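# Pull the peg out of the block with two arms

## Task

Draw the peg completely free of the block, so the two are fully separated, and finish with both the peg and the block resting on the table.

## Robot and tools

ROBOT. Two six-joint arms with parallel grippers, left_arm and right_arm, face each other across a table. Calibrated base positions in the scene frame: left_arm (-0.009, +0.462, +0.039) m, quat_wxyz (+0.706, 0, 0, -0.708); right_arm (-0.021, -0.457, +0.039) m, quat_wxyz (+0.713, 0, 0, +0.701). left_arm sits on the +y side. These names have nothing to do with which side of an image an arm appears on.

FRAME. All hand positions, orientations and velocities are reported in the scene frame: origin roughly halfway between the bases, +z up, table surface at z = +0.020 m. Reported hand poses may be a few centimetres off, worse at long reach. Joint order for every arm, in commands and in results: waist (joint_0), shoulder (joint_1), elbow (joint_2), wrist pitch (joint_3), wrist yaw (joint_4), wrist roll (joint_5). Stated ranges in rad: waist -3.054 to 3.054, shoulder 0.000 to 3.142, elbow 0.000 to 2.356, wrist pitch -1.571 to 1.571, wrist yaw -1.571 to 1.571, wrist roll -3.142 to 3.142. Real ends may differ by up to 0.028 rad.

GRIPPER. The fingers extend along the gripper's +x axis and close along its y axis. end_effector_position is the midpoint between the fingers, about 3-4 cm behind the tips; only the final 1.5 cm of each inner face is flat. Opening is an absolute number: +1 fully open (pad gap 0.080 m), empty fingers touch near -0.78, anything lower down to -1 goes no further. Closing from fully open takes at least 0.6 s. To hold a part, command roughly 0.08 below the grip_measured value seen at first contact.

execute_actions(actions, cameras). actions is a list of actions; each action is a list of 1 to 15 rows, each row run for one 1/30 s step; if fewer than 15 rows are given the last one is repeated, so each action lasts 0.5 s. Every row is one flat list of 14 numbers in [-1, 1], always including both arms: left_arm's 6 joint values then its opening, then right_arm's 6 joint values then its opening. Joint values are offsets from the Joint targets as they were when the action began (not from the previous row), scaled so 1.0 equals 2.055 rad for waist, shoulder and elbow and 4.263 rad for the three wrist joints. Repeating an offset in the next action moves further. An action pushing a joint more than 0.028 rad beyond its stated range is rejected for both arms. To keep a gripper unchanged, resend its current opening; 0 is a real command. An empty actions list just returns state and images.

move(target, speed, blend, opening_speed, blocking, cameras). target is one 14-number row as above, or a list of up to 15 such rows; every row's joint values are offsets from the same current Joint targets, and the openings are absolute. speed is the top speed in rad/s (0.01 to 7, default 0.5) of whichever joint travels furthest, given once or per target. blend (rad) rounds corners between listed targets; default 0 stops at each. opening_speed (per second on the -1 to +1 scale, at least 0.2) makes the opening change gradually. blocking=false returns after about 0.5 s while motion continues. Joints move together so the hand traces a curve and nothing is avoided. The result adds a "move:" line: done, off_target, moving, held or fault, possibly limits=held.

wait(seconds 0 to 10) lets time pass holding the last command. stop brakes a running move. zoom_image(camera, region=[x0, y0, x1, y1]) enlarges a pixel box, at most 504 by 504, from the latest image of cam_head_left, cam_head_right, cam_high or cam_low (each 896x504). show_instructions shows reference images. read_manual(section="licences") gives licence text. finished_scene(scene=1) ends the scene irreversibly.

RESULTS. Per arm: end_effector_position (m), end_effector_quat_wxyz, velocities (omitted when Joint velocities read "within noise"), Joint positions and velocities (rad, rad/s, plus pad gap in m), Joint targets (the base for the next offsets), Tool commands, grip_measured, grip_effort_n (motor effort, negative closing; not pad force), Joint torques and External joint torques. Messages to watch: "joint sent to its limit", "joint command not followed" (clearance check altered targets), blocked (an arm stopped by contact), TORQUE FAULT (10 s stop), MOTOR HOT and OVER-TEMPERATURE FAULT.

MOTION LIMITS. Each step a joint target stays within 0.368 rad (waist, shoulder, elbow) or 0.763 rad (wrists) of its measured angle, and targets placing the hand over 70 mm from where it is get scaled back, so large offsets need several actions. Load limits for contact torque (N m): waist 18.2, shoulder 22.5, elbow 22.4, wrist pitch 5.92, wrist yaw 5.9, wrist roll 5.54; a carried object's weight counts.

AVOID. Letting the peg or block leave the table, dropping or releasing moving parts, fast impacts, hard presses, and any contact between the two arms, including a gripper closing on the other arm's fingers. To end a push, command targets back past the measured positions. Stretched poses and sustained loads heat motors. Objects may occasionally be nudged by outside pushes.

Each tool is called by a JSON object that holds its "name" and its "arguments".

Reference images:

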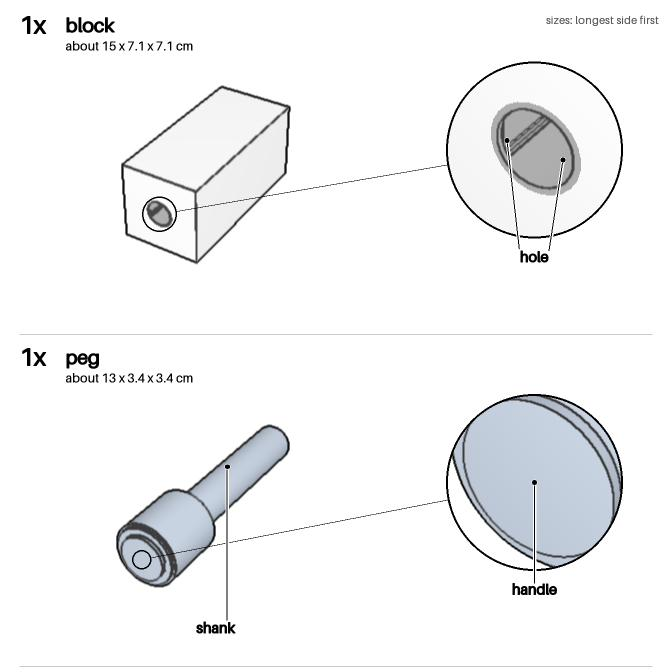

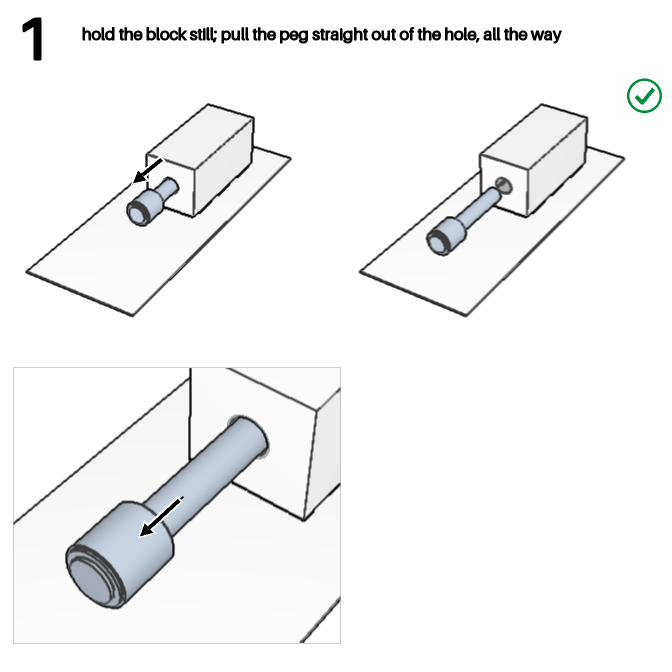

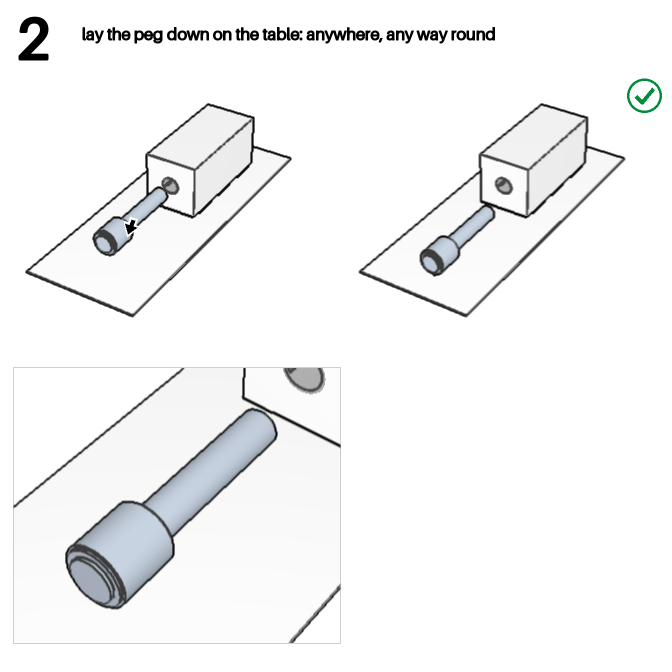

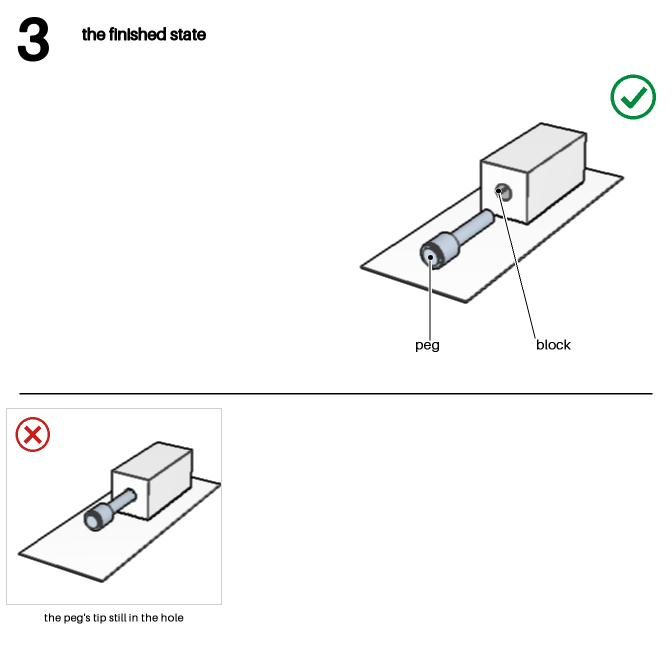

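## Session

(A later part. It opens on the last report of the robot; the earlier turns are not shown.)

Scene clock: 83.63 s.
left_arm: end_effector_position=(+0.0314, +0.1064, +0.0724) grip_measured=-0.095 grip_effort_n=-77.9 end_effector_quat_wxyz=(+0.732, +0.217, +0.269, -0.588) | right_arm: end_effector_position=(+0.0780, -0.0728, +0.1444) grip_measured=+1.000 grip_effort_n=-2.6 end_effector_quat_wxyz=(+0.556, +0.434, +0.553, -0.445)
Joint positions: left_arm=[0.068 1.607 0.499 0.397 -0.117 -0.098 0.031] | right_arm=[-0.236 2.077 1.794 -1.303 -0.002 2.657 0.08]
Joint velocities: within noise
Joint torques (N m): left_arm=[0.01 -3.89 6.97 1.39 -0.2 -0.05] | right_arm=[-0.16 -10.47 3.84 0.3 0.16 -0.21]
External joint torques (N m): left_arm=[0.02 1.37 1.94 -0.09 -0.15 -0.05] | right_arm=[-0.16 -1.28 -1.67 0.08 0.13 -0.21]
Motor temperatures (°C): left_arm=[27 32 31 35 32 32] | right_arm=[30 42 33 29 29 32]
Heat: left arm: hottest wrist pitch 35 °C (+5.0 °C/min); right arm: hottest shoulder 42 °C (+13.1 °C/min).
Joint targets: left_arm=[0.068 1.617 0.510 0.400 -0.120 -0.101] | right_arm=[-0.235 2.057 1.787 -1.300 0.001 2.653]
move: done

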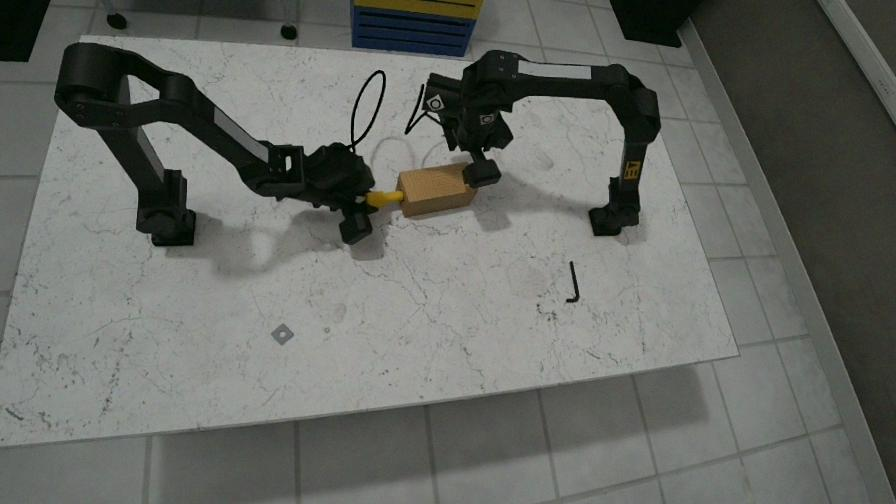

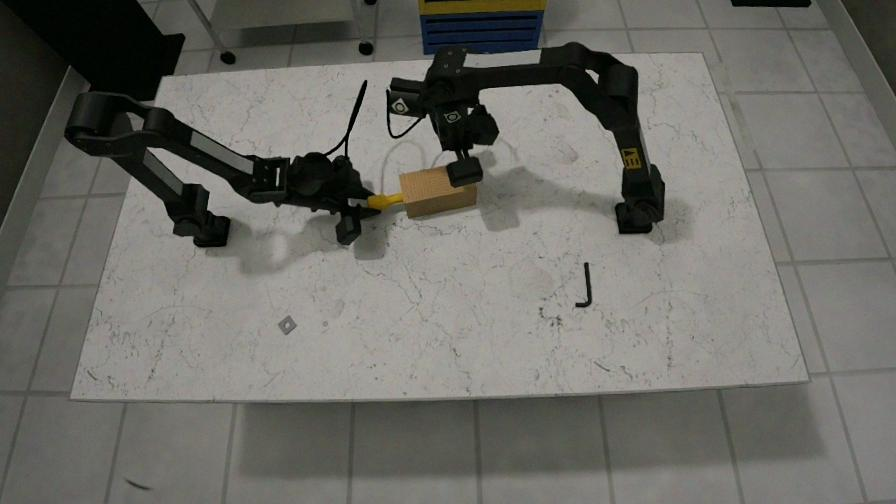

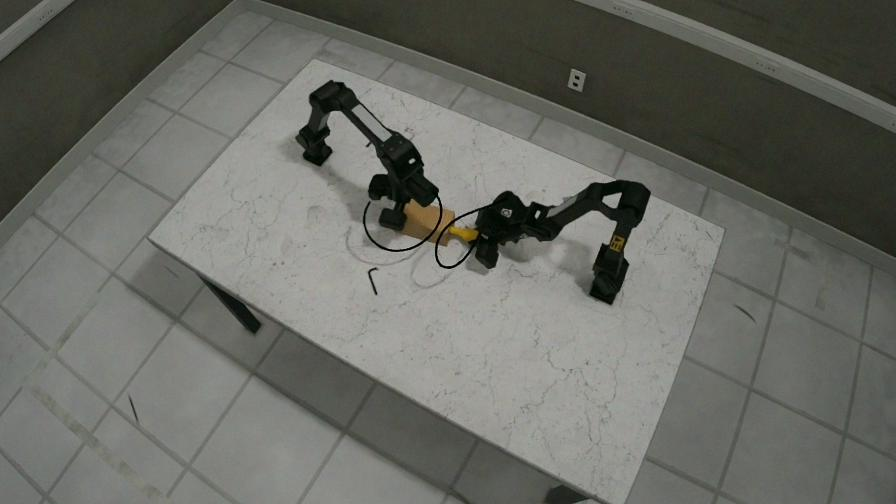

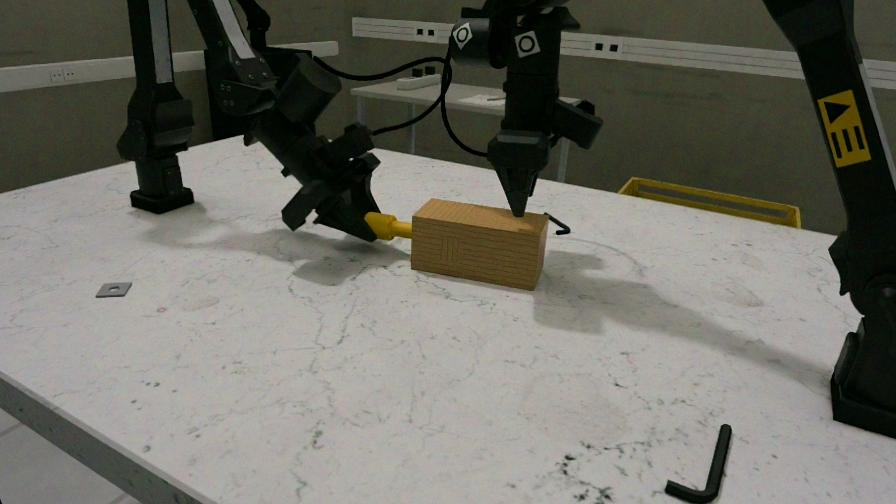

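{"name": "move", "arguments": {"target": [0,0,0,0,0,0,-0.11,0,0.002,-0.0263,0.0134,0,0,1], "speed": 0.3, "cameras": ["cam_low","cam_high","cam_head_left"]}}

{"name": "zoom_image", "arguments": {"camera": "cam_low", "region": [400, 130, 580, 300]}}

{"name": "zoom_image", "arguments": {"camera": "cam_high", "region": [360, 170, 460, 260]}}

{"name": "zoom_image", "arguments": {"camera": "cam_head_left", "region": [410, 100, 510, 230]}}

Scene clock: 90.80 s.
left_arm: end_effector_position=(+0.0314, +0.1064, +0.0724) grip_measured=-0.096 grip_effort_n=-79.3 end_effector_quat_wxyz=(+0.732, +0.217, +0.269, -0.588) | right_arm: end_effector_position=(+0.0779, -0.0731, +0.1310) grip_measured=+1.000 grip_effort_n=-2.1 end_effector_quat_wxyz=(+0.555, +0.435, +0.553, -0.443)
Joint positions: left_arm=[0.068 1.607 0.499 0.397 -0.117 -0.098 0.031] | right_arm=[-0.236 2.076 1.739 -1.247 -0.002 2.657 0.08]
Joint velocities: within noise
Joint torques (N m): left_arm=[-0.01 -3.87 6.87 1.4 -0.19 -0.06] | right_arm=[0.02 -10.04 3.77 0.34 0.16 -0.2]
External joint torques (N m): left_arm=[0.01 1.36 1.91 -0.06 -0.14 -0.06] | right_arm=[0.07 -0.92 -1.69 0.12 0.13 -0.2]
Motor temperatures (°C): left_arm=[27 32 31 35 32 32] | right_arm=[30 47 33 29 29 32]
Heat: left arm: hottest wrist pitch 35 °C (+5.0 °C/min); right arm: hottest shoulder 47 °C (+18.1 °C/min). Heating fast: the right arm's shoulder motor: a push or a pull is the cause, and it goes on while you think. Ease it with your next call, before anything else.
Joint targets: left_arm=[0.068 1.617 0.510 0.400 -0.120 -0.101] | right_arm=[-0.235 2.061 1.733 -1.243 0.001 2.653]
move: done
Images, in order (width x height): cam_head_left 896x504, cam_high 896x504, cam_low 896x504.

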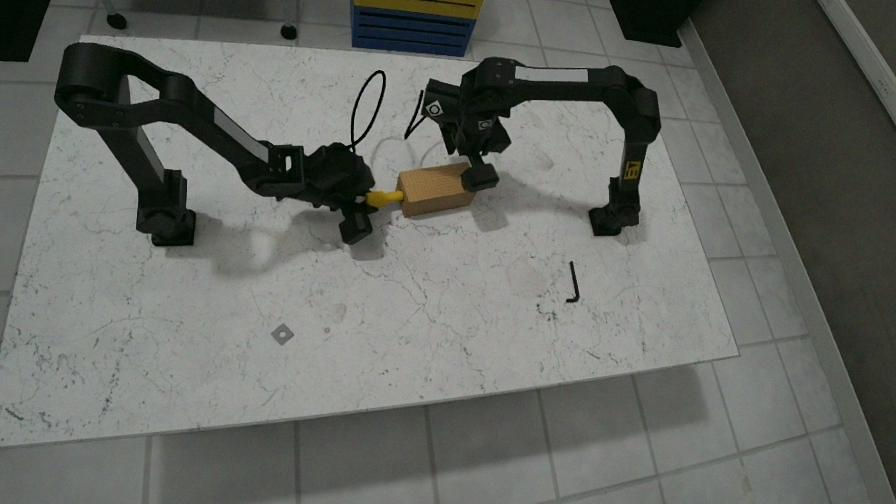

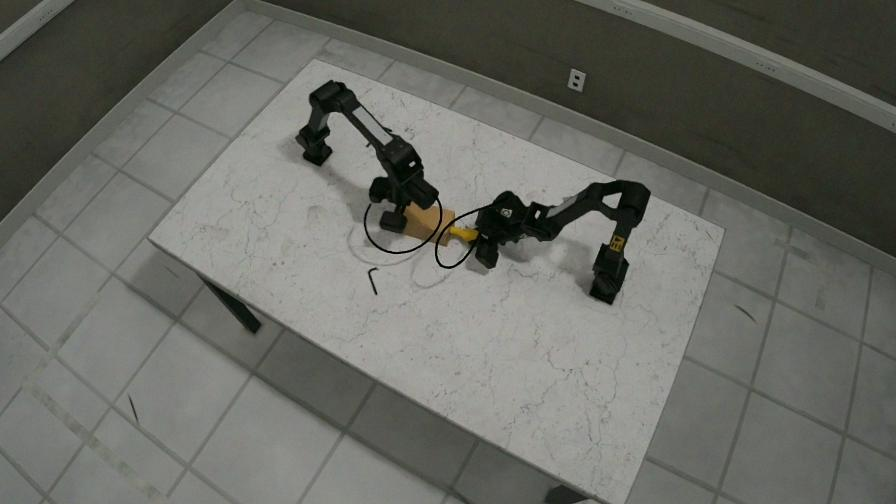

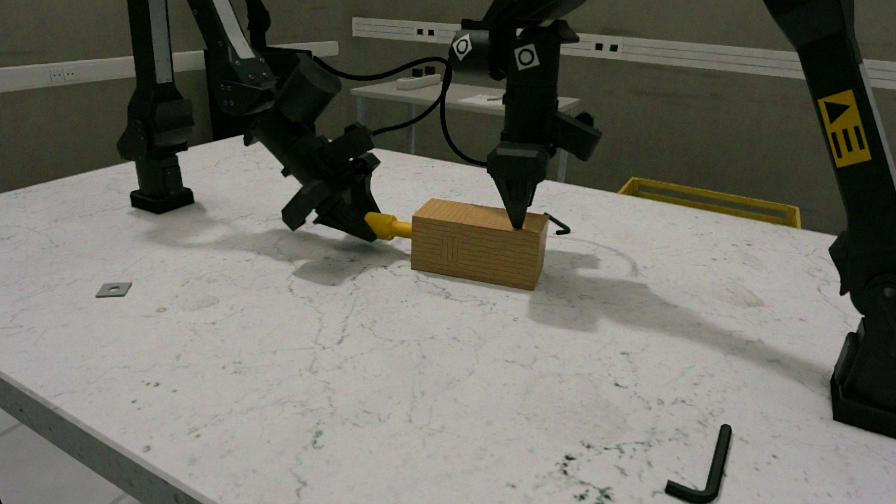

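Scaled by 2.800.

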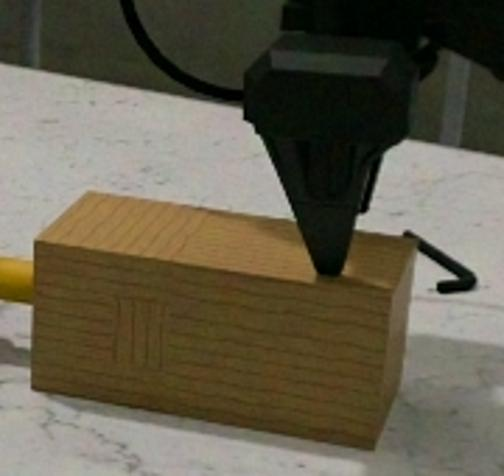

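Scaled by 5.040.

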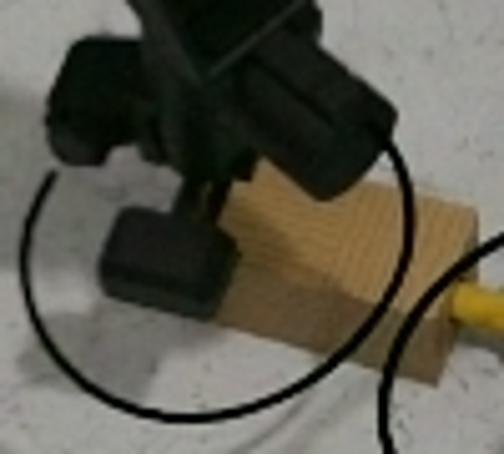

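Scaled by 3.877.

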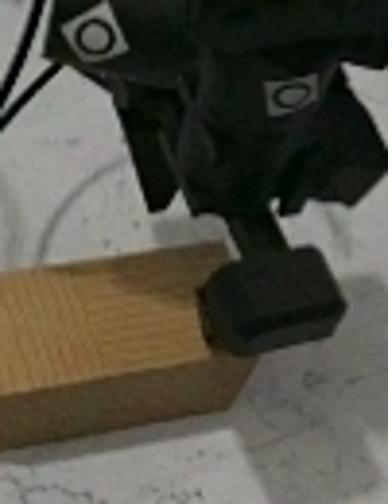

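{"name": "move", "arguments": {"target": [[0,0,0,0,0,0,-0.11,0,0.0169,-0.0705,0.0421,0,0,1],[0,0,0,0,0,0,-0.11,0,0.0169,-0.0705,0.0421,0,0,0.7]], "speed": 0.15, "opening_speed": 0.3, "cameras": ["cam_low","cam_head_left"]}}

Scene clock: 99.73 s.
left_arm: end_effector_position=(+0.0314, +0.1064, +0.0724) grip_measured=-0.096 grip_effort_n=-79.3 end_effector_quat_wxyz=(+0.732, +0.217, +0.269, -0.588) | right_arm: end_effector_position=(+0.0728, -0.0758, +0.1216) grip_measured=+0.705 grip_effort_n=-21.6 end_effector_quat_wxyz=(+0.542, +0.446, +0.572, -0.424)
Joint positions: left_arm=[0.068 1.607 0.499 0.397 -0.117 -0.098 0.031] | right_arm=[-0.234 2.016 1.611 -1.121 -0.026 2.644 0.067]
Joint velocities: within noise
Joint torques (N m): left_arm=[-0.01 -3.82 6.93 1.41 -0.19 -0.05] | right_arm=[-0.1 -0.19 2.24 4.97 1.05 0.32]
External joint torques (N m): left_arm=[0.02 1.47 1.88 -0.08 -0.14 -0.05] | right_arm=[-0.15 8.54 -3.28 4.64 1.04 0.32]
Motor temperatures (°C): left_arm=[27 32 31 36 32 32] | right_arm=[30 49 33 33 29 32]
Heat: left arm: hottest wrist pitch 36 °C (+6.0 °C/min); right arm: hottest shoulder 49 °C (+17.1 °C/min). Fold the right arm in close to its base, or ease its load, before you think long.
Joint targets: left_arm=[0.068 1.617 0.510 0.400 -0.120 -0.101] | right_arm=[-0.235 2.096 1.588 -1.064 0.001 2.653]
MOTOR HOT: the shoulder of the right arm reports 49 °C; the controller stops that arm at 95 °C. To cool a motor, set the load down, stop pushing, or move to a pose that needs little force.
move: off_target (right_arm); target 2's new numbers were sent with right_arm's shoulder 0.078 rad from that target; right_arm: the shoulder is farthest, 0.080 rad from its target
Images, in order (width x height): cam_head_left 896x504, cam_low 896x504.

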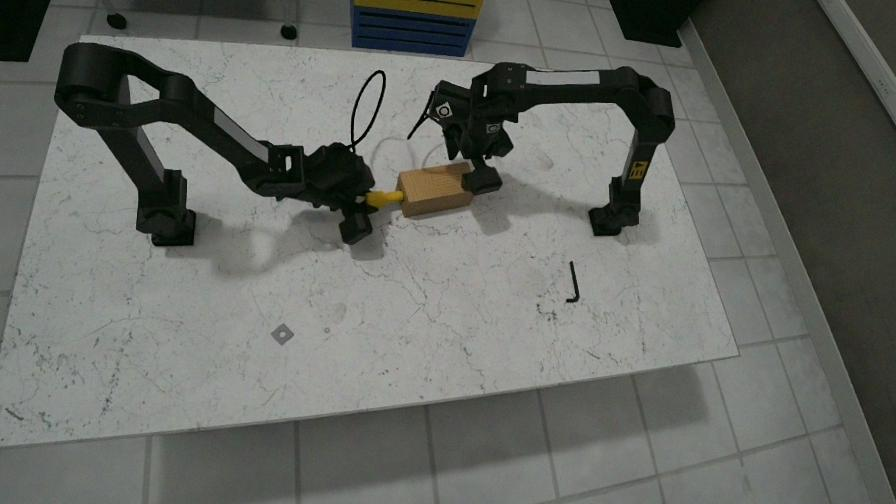

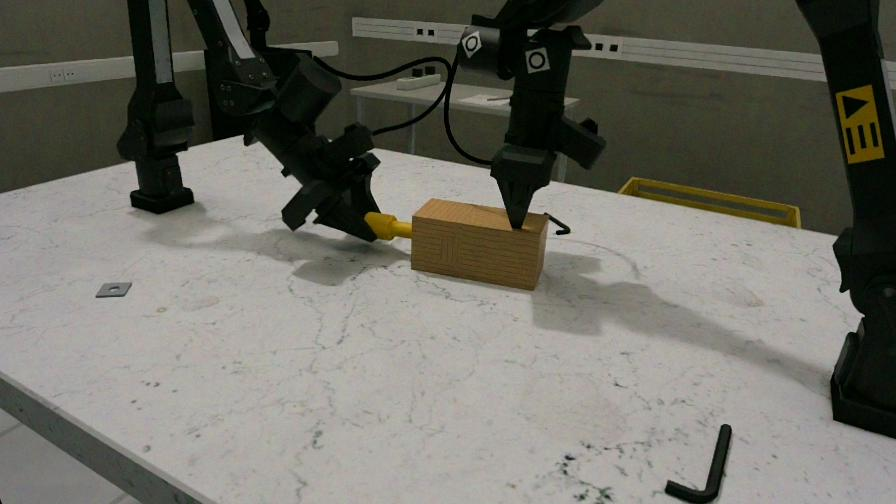

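{"name": "move", "arguments": {"target": [-0.0196,-0.0843,-0.0801,-0.0030,-0.0081,-0.0068,-0.11,0,0,0,0,0,0,0.7], "speed": 0.1, "cameras": ["cam_low","cam_head_left"]}}

Scene clock: 110.07 s.
left_arm: end_effector_position=(+0.0246, +0.1395, +0.0760) grip_measured=-0.096 grip_effort_n=-75.6 end_effector_quat_wxyz=(+0.739, +0.209, +0.265, -0.584) | right_arm: end_effector_position=(+0.0745, -0.0495, +0.1299) grip_measured=+0.703 grip_effort_n=-13.7 end_effector_quat_wxyz=(+0.520, +0.479, +0.590, -0.390)
Joint positions: left_arm=[0.036 1.463 0.37 0.394 -0.155 -0.128 0.031] | right_arm=[-0.227 2.021 1.642 -1.037 -0.04 2.657 0.067]
Joint velocities: within noise
Joint torques (N m): left_arm=[0.02 -4.29 5.58 1.4 -0.07 0.05] | right_arm=[-0.08 -7.42 3.7 0.06 0.41 -0.07]
External joint torques (N m): left_arm=[0.01 -0.08 0.5 -0.09 0.01 0.05] | right_arm=[-0.18 1.55 -2.02 -0.44 0.41 -0.06]
Motor temperatures (°C): left_arm=[27 32 31 36 32 32] | right_arm=[30 44 32 44 29 32]
Heat: left arm: hottest wrist pitch 36 °C (+6.1 °C/min); right arm: hottest shoulder 44 °C (+9.1 °C/min), its wrist pitch heating fast: 44 °C (+70.5 °C/min). Heating fast: the right arm's wrist pitch motor: a push or a pull is the cause, and it goes on while you think. Ease it with your next call, before anything else.
Joint targets: left_arm=[0.036 1.463 0.369 0.397 -0.154 -0.128] | right_arm=[-0.229 2.028 1.633 -1.042 -0.030 2.656]
MOTOR HOT: cleared for the motors of the right arm.
blocked (right_arm)
move: off_target (right_arm); right_arm: the shoulder is farthest, 0.075 rad from its target
Images, in order (width x height): cam_head_left 896x504, cam_low 896x504.

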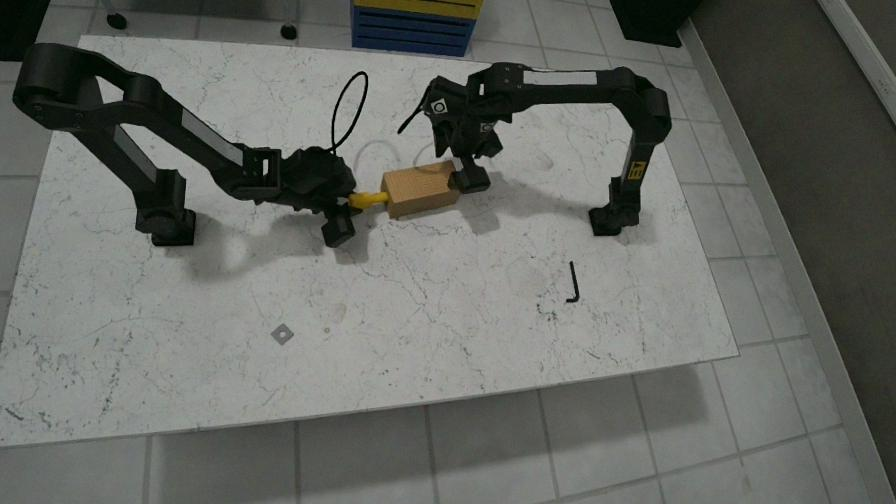

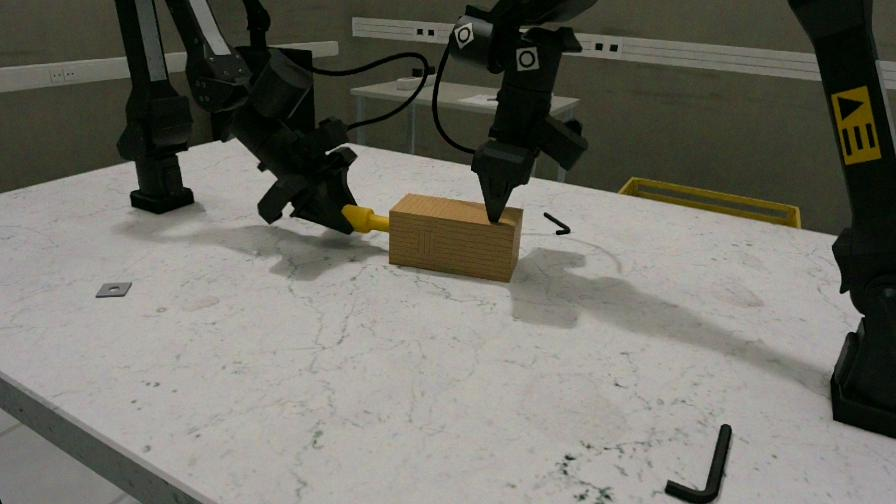

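{"name": "zoom_image", "arguments": {"camera": "cam_low", "region": [440, 140, 560, 260]}}

{"name": "zoom_image", "arguments": {"camera": "cam_head_left", "region": [380, 120, 510, 240]}}

Scaled by 4.200.

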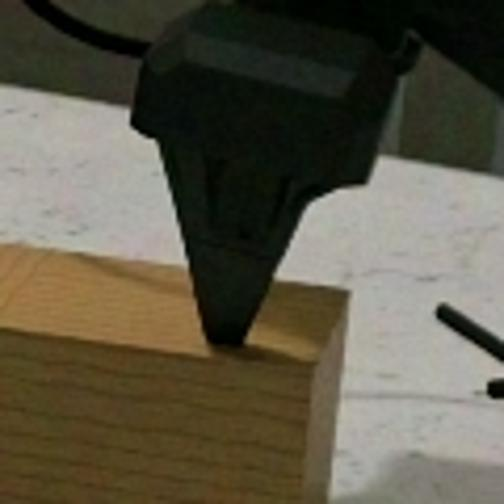

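Scaled by 3.877.

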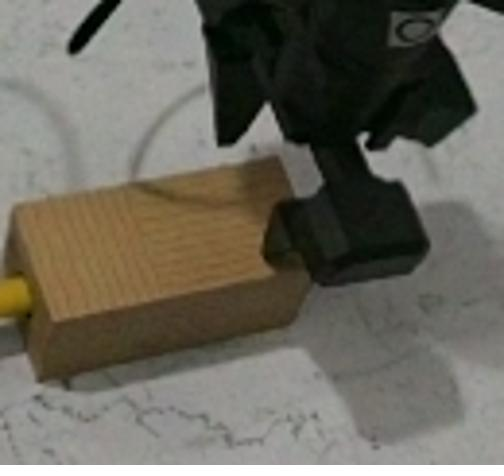

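{"name": "move", "arguments": {"target": [[0,0,0,0,0,0,-0.11,0,-0.0477,0,0,0,0,1],[0,0,0,0,0,0,-0.11,0.0234,0.0603,0.1453,-0.0724,0.0070,0.0163,1]], "speed": 0.3, "cameras": ["cam_low","cam_head_left","cam_head_right"]}}

{"name": "zoom_image", "arguments": {"camera": "cam_low", "region": [380, 110, 560, 290]}}

{"name": "zoom_image", "arguments": {"camera": "cam_head_right", "region": [340, 110, 500, 240]}}

Scene clock: 135.03 s.
left_arm: end_effector_position=(+0.0246, +0.1398, +0.0756) grip_measured=-0.096 grip_effort_n=-75.6 end_effector_quat_wxyz=(+0.738, +0.210, +0.266, -0.583) | right_arm: end_effector_position=(+0.0611, -0.0493, +0.1532) grip_measured=+1.000 grip_effort_n=15.1 end_effector_quat_wxyz=(+0.549, +0.444, +0.554, -0.441)
Joint positions: left_arm=[0.036 1.463 0.37 0.391 -0.155 -0.128 0.031] | right_arm=[-0.183 2.138 1.922 -1.347 -0.004 2.721 0.08]
Joint velocities: within noise
Joint torques (N m): left_arm=[0.07 -3.94 5.48 1.57 -0.08 0.04] | right_arm=[0.19 -7.48 5.43 -0.15 0.21 0.14]
External joint torques (N m): left_arm=[0.09 0.25 0.43 0.09 -0.02 0.04] | right_arm=[0.18 2.11 -0.08 -0.39 0.19 0.14]
Motor temperatures (°C): left_arm=[26 32 31 39 32 31] | right_arm=[29 46 32 35 29 32]
Heat: left arm: hottest wrist pitch 39 °C (+6.1 °C/min); right arm: hottest shoulder 46 °C (+6.1 °C/min).
Joint targets: left_arm=[0.036 1.463 0.369 0.396 -0.155 -0.128] | right_arm=[-0.181 2.153 1.931 -1.351 0.000 2.726]
move: done
Images, in order (width x height): cam_head_left 896x504, cam_head_right 896x504, cam_low 896x504.

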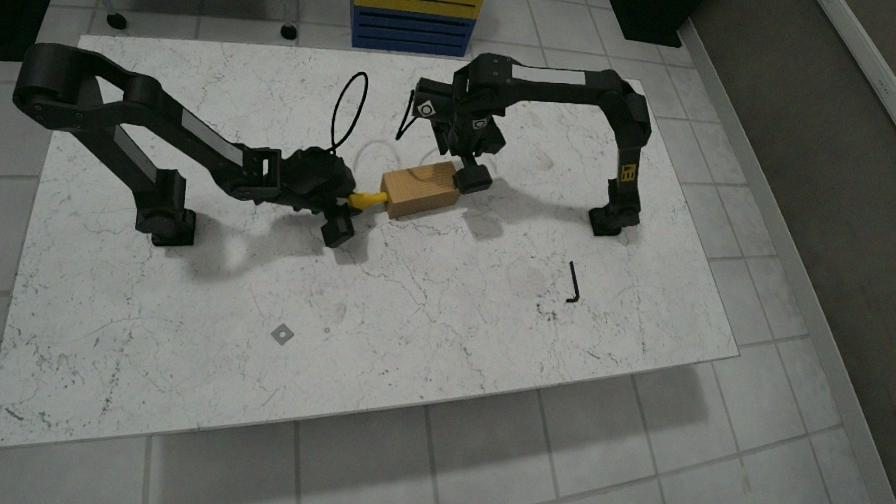

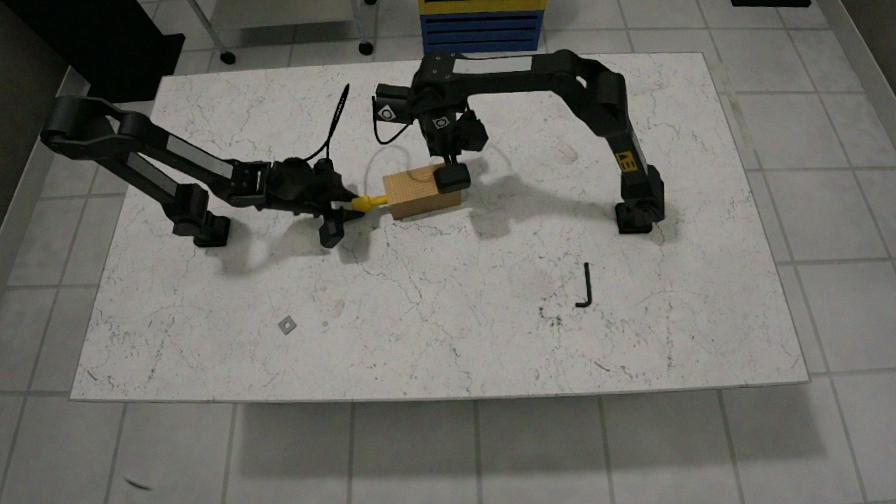

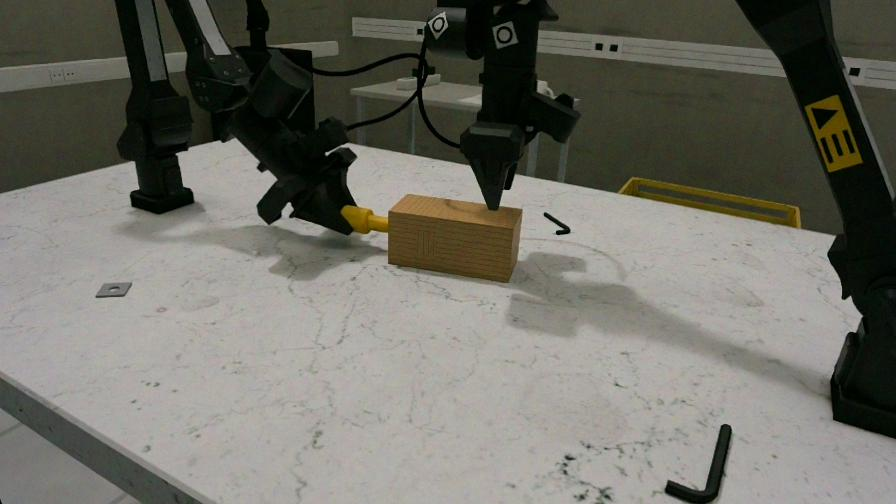

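Scaled by 2.800.

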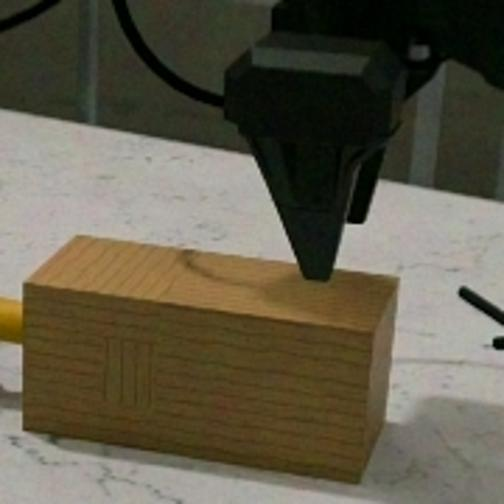

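Scaled by 3.150.

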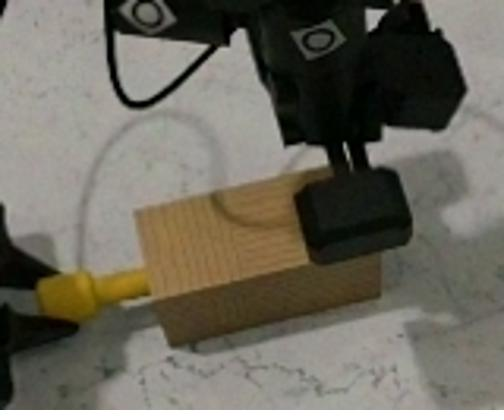

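{"name": "move", "arguments": {"target": [0,0,0,0,0,0,-0.11,0.0034,0.0034,-0.0331,0.0181,0,0,1], "speed": 0.3, "cameras": ["cam_low"]}}

{"name": "zoom_image", "arguments": {"camera": "cam_low", "region": [380, 110, 560, 290]}}

Scene clock: 141.47 s.
left_arm: end_effector_position=(+0.0246, +0.1398, +0.0756) grip_measured=-0.096 grip_effort_n=-75.6 end_effector_quat_wxyz=(+0.738, +0.210, +0.266, -0.583) | right_arm: end_effector_position=(+0.0592, -0.0448, +0.1364) grip_measured=+1.000 grip_effort_n=14.7 end_effector_quat_wxyz=(+0.549, +0.445, +0.557, -0.436)
Joint positions: left_arm=[0.036 1.463 0.37 0.391 -0.155 -0.128 0.031] | right_arm=[-0.177 2.147 1.87 -1.276 -0.004 2.721 0.08]
Joint velocities: within noise
Joint torques (N m): left_arm=[-0.07 -4.06 5.61 1.57 -0.06 0.04] | right_arm=[0.17 -7.78 4.07 0.38 0.21 0.12]
External joint torques (N m): left_arm=[-0.07 0.13 0.59 0.1 0.01 0.04] | right_arm=[0.23 1.85 -1.44 0.12 0.19 0.12]
Motor temperatures (°C): left_arm=[26 32 31 40 32 31] | right_arm=[29 47 33 34 29 32]
Heat: left arm: hottest wrist pitch 40 °C (+6.1 °C/min); right arm: hottest shoulder 47 °C (+6.1 °C/min).
Joint targets: left_arm=[0.036 1.463 0.369 0.396 -0.155 -0.128] | right_arm=[-0.174 2.160 1.863 -1.273 0.000 2.726]
move: done
Images, in order (width x height): cam_low 896x504.

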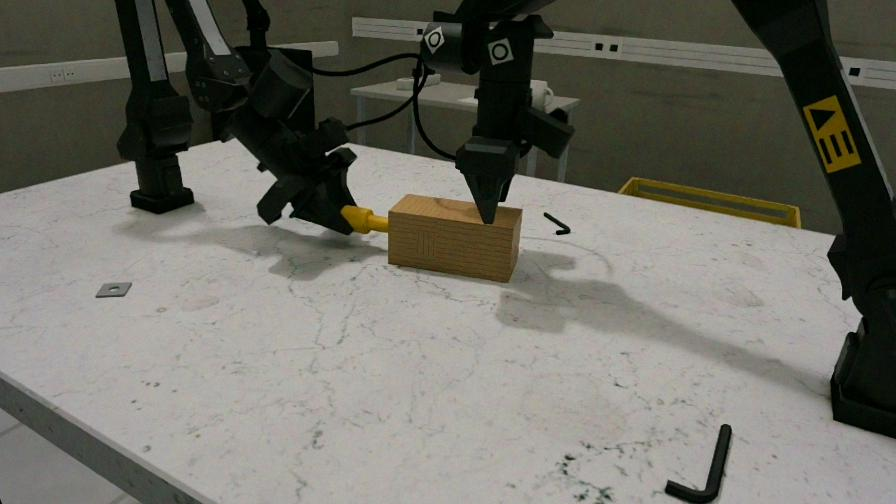

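Scaled by 2.800.

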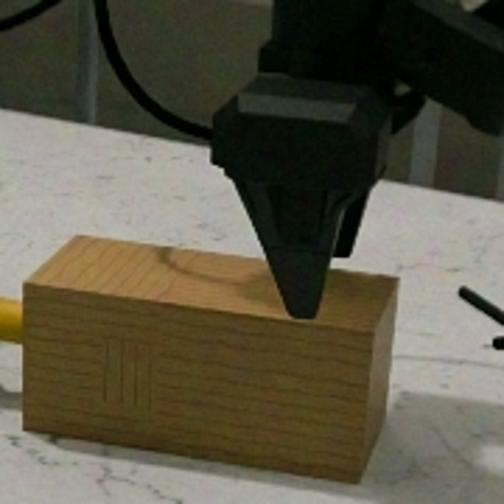

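{"name": "move", "arguments": {"target": [0,0,0,0,0,0,-0.11,0.001,0.0067,-0.0620,0.0331,0,0,1], "speed": 0.12, "cameras": ["cam_low"]}}

Scene clock: 145.93 s.
left_arm: end_effector_position=(+0.0246, +0.1398, +0.0756) grip_measured=-0.096 grip_effort_n=-75.6 end_effector_quat_wxyz=(+0.738, +0.210, +0.266, -0.583) | right_arm: end_effector_position=(+0.0583, -0.0454, +0.0997) grip_measured=+1.000 grip_effort_n=15.1 end_effector_quat_wxyz=(+0.549, +0.445, +0.558, -0.435)
Joint positions: left_arm=[0.036 1.463 0.37 0.391 -0.155 -0.128 0.031] | right_arm=[-0.175 2.159 1.742 -1.135 -0.004 2.721 0.08]
Joint velocities: within noise
Joint torques (N m): left_arm=[0.05 -4.07 5.6 1.56 -0.08 0.04] | right_arm=[0.27 -7.6 3.82 0.38 0.22 0.14]
External joint torques (N m): left_arm=[0.05 0.17 0.52 0.07 -0.01 0.03] | right_arm=[0.27 2.04 -1.65 0.1 0.2 0.14]
Motor temperatures (°C): left_arm=[26 32 31 40 32 31] | right_arm=[29 46 33 33 29 32]
Heat: left arm: hottest wrist pitch 40 °C (+5.0 °C/min); right arm: hottest shoulder 46 °C (+2.0 °C/min).
Joint targets: left_arm=[0.036 1.463 0.369 0.396 -0.155 -0.128] | right_arm=[-0.172 2.173 1.736 -1.132 0.000 2.726]
move: done
Images, in order (width x height): cam_low 896x504.

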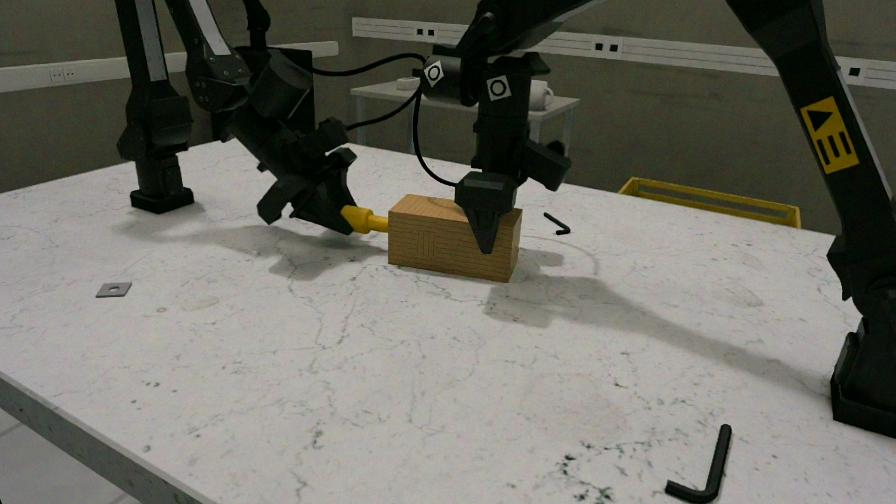

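{"name": "move", "arguments": {"target": [[0,0,0,0,0,0,-0.11,-0.0005,0.0097,0,0.0045,0,0,1],[0,0,0,0,0,0,-0.11,-0.0005,0.0097,0,0.0045,0,0,0.68]], "speed": 0.12, "opening_speed": 0.2, "cameras": ["cam_low","cam_head_right"]}}

Scene clock: 150.70 s.
left_arm: end_effector_position=(+0.0246, +0.1398, +0.0756) grip_measured=-0.096 grip_effort_n=-75.6 end_effector_quat_wxyz=(+0.738, +0.210, +0.266, -0.583) | right_arm: end_effector_position=(+0.0595, -0.0416, +0.0920) grip_measured=+0.753 grip_effort_n=-83.5 end_effector_quat_wxyz=(+0.549, +0.446, +0.557, -0.434)
Joint positions: left_arm=[0.036 1.463 0.37 0.391 -0.155 -0.128 0.031] | right_arm=[-0.175 2.179 1.742 -1.113 -0.002 2.721 0.069]
Joint velocities: within noise
Joint torques (N m): left_arm=[-0.06 -4.03 5.55 1.56 -0.09 0.05] | right_arm=[0.19 -7.61 3.85 0.15 0.11 0.12]
External joint torques (N m): left_arm=[-0.06 0.19 0.51 0.09 -0.02 0.05] | right_arm=[0.18 2.24 -1.66 -0.14 0.09 0.12]
Motor temperatures (°C): left_arm=[26 32 31 41 32 31] | right_arm=[29 46 33 33 29 32]
Heat: left arm: hottest wrist pitch 41 °C (+6.0 °C/min); right arm: hottest shoulder 46 °C (-1.0 °C/min).
Joint targets: left_arm=[0.036 1.463 0.369 0.397 -0.155 -0.128] | right_arm=[-0.173 2.193 1.736 -1.113 0.000 2.726]
move: done
Images, in order (width x height): cam_head_right 896x504, cam_low 896x504.

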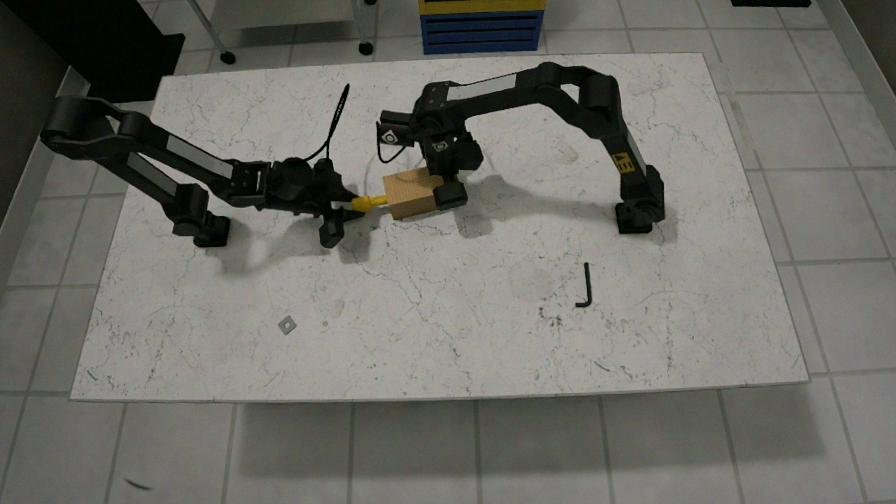

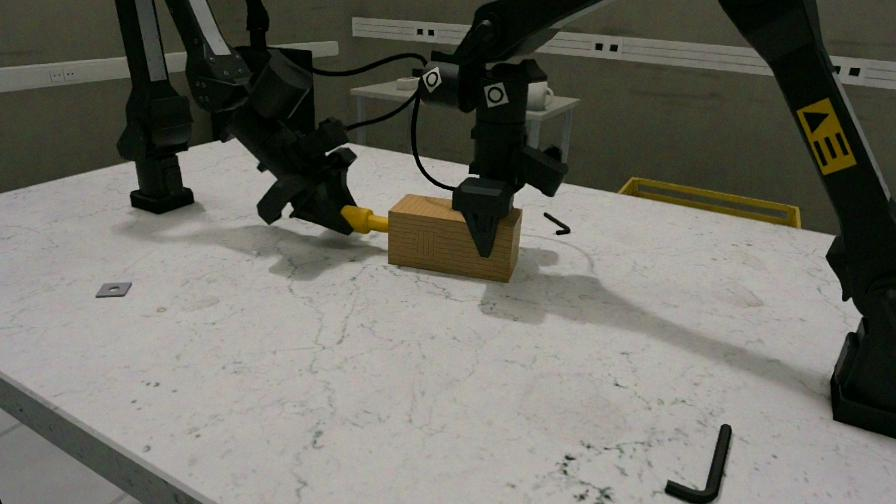

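{"name": "move", "arguments": {"target": [-0.0285,-0.1116,-0.0727,-0.0205,-0.0101,-0.0091,-0.12,0,0,0,0,0,0,0.66], "speed": 0.12, "cameras": ["cam_low","cam_head_right"]}}

{"name": "zoom_image", "arguments": {"camera": "cam_low", "region": [280, 110, 560, 290]}}

Scene clock: 159.50 s.
left_arm: end_effector_position=(+0.0130, +0.1716, +0.0883) grip_measured=-0.102 grip_effort_n=-83.5 end_effector_quat_wxyz=(+0.741, +0.193, +0.253, -0.591) | right_arm: end_effector_position=(+0.0550, -0.0262, +0.0951) grip_measured=+0.753 grip_effort_n=-83.5 end_effector_quat_wxyz=(+0.533, +0.462, +0.573, -0.418)
Joint positions: left_arm=[-0.019 1.243 0.253 0.329 -0.191 -0.163 0.03] | right_arm=[-0.164 2.182 1.757 -1.065 -0.02 2.734 0.069]
Joint velocities: within noise
Joint torques (N m): left_arm=[-0.25 -3.97 2.14 -0.06 -0.33 -0.07] | right_arm=[-0.87 -8.19 2.53 -3.69 0.76 -0.33]
External joint torques (N m): left_arm=[-0.26 -0.95 -3.3 -1.57 -0.25 -0.07] | right_arm=[-0.87 1.86 -3.16 -4.09 0.75 -0.33]
Motor temperatures (°C): left_arm=[26 32 30 40 32 31] | right_arm=[29 46 33 33 29 32]
Heat: left arm: hottest wrist pitch 40 °C (+4.0 °C/min); right arm: hottest shoulder 46 °C (-3.0 °C/min).
Joint targets: left_arm=[-0.023 1.233 0.220 0.309 -0.198 -0.167] | right_arm=[-0.173 2.193 1.736 -1.113 0.000 2.726]
move: off_target (left_arm, right_arm); left_arm: the elbow is farthest, 0.033 rad from its target; right_arm: the wrist pitch is farthest, 0.048 rad from its target
Images, in order (width x height): cam_head_right 896x504, cam_low 896x504.

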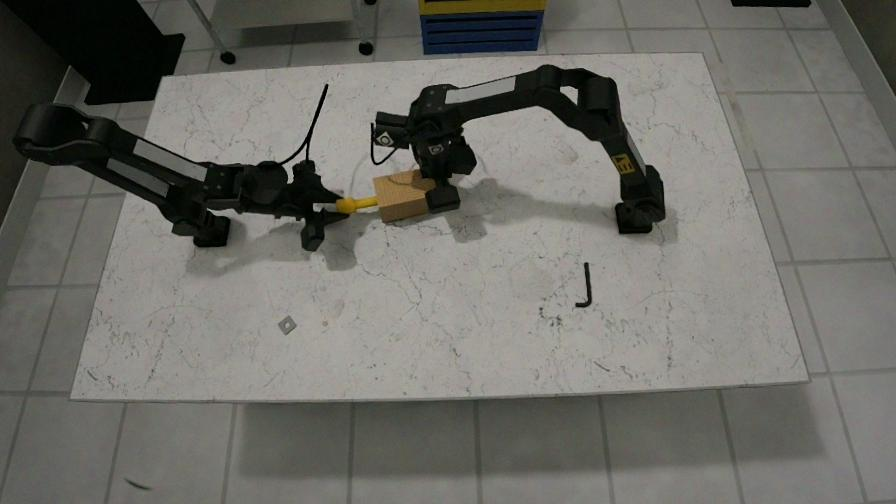

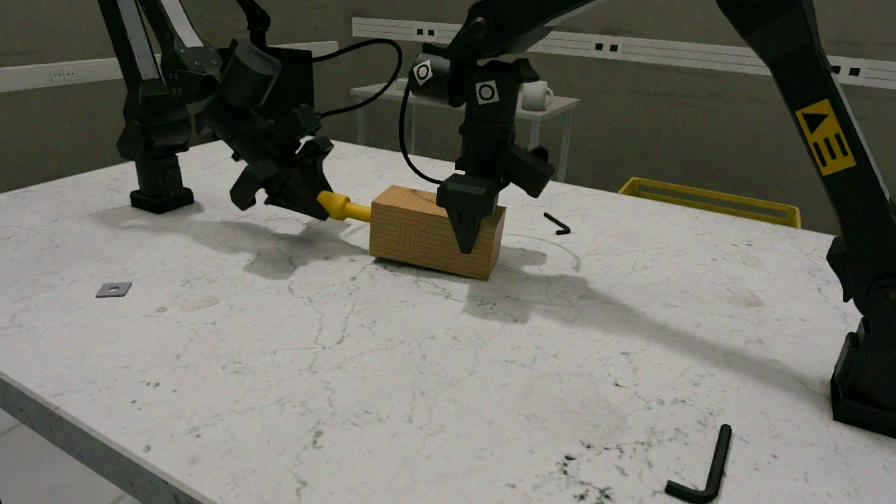

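Scaled by 1.800.

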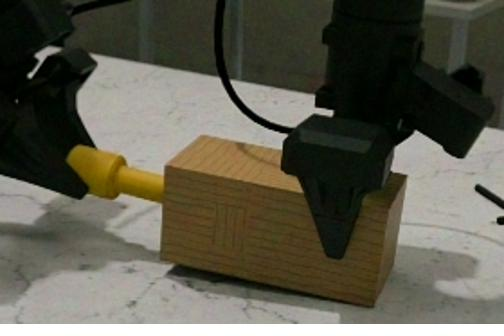

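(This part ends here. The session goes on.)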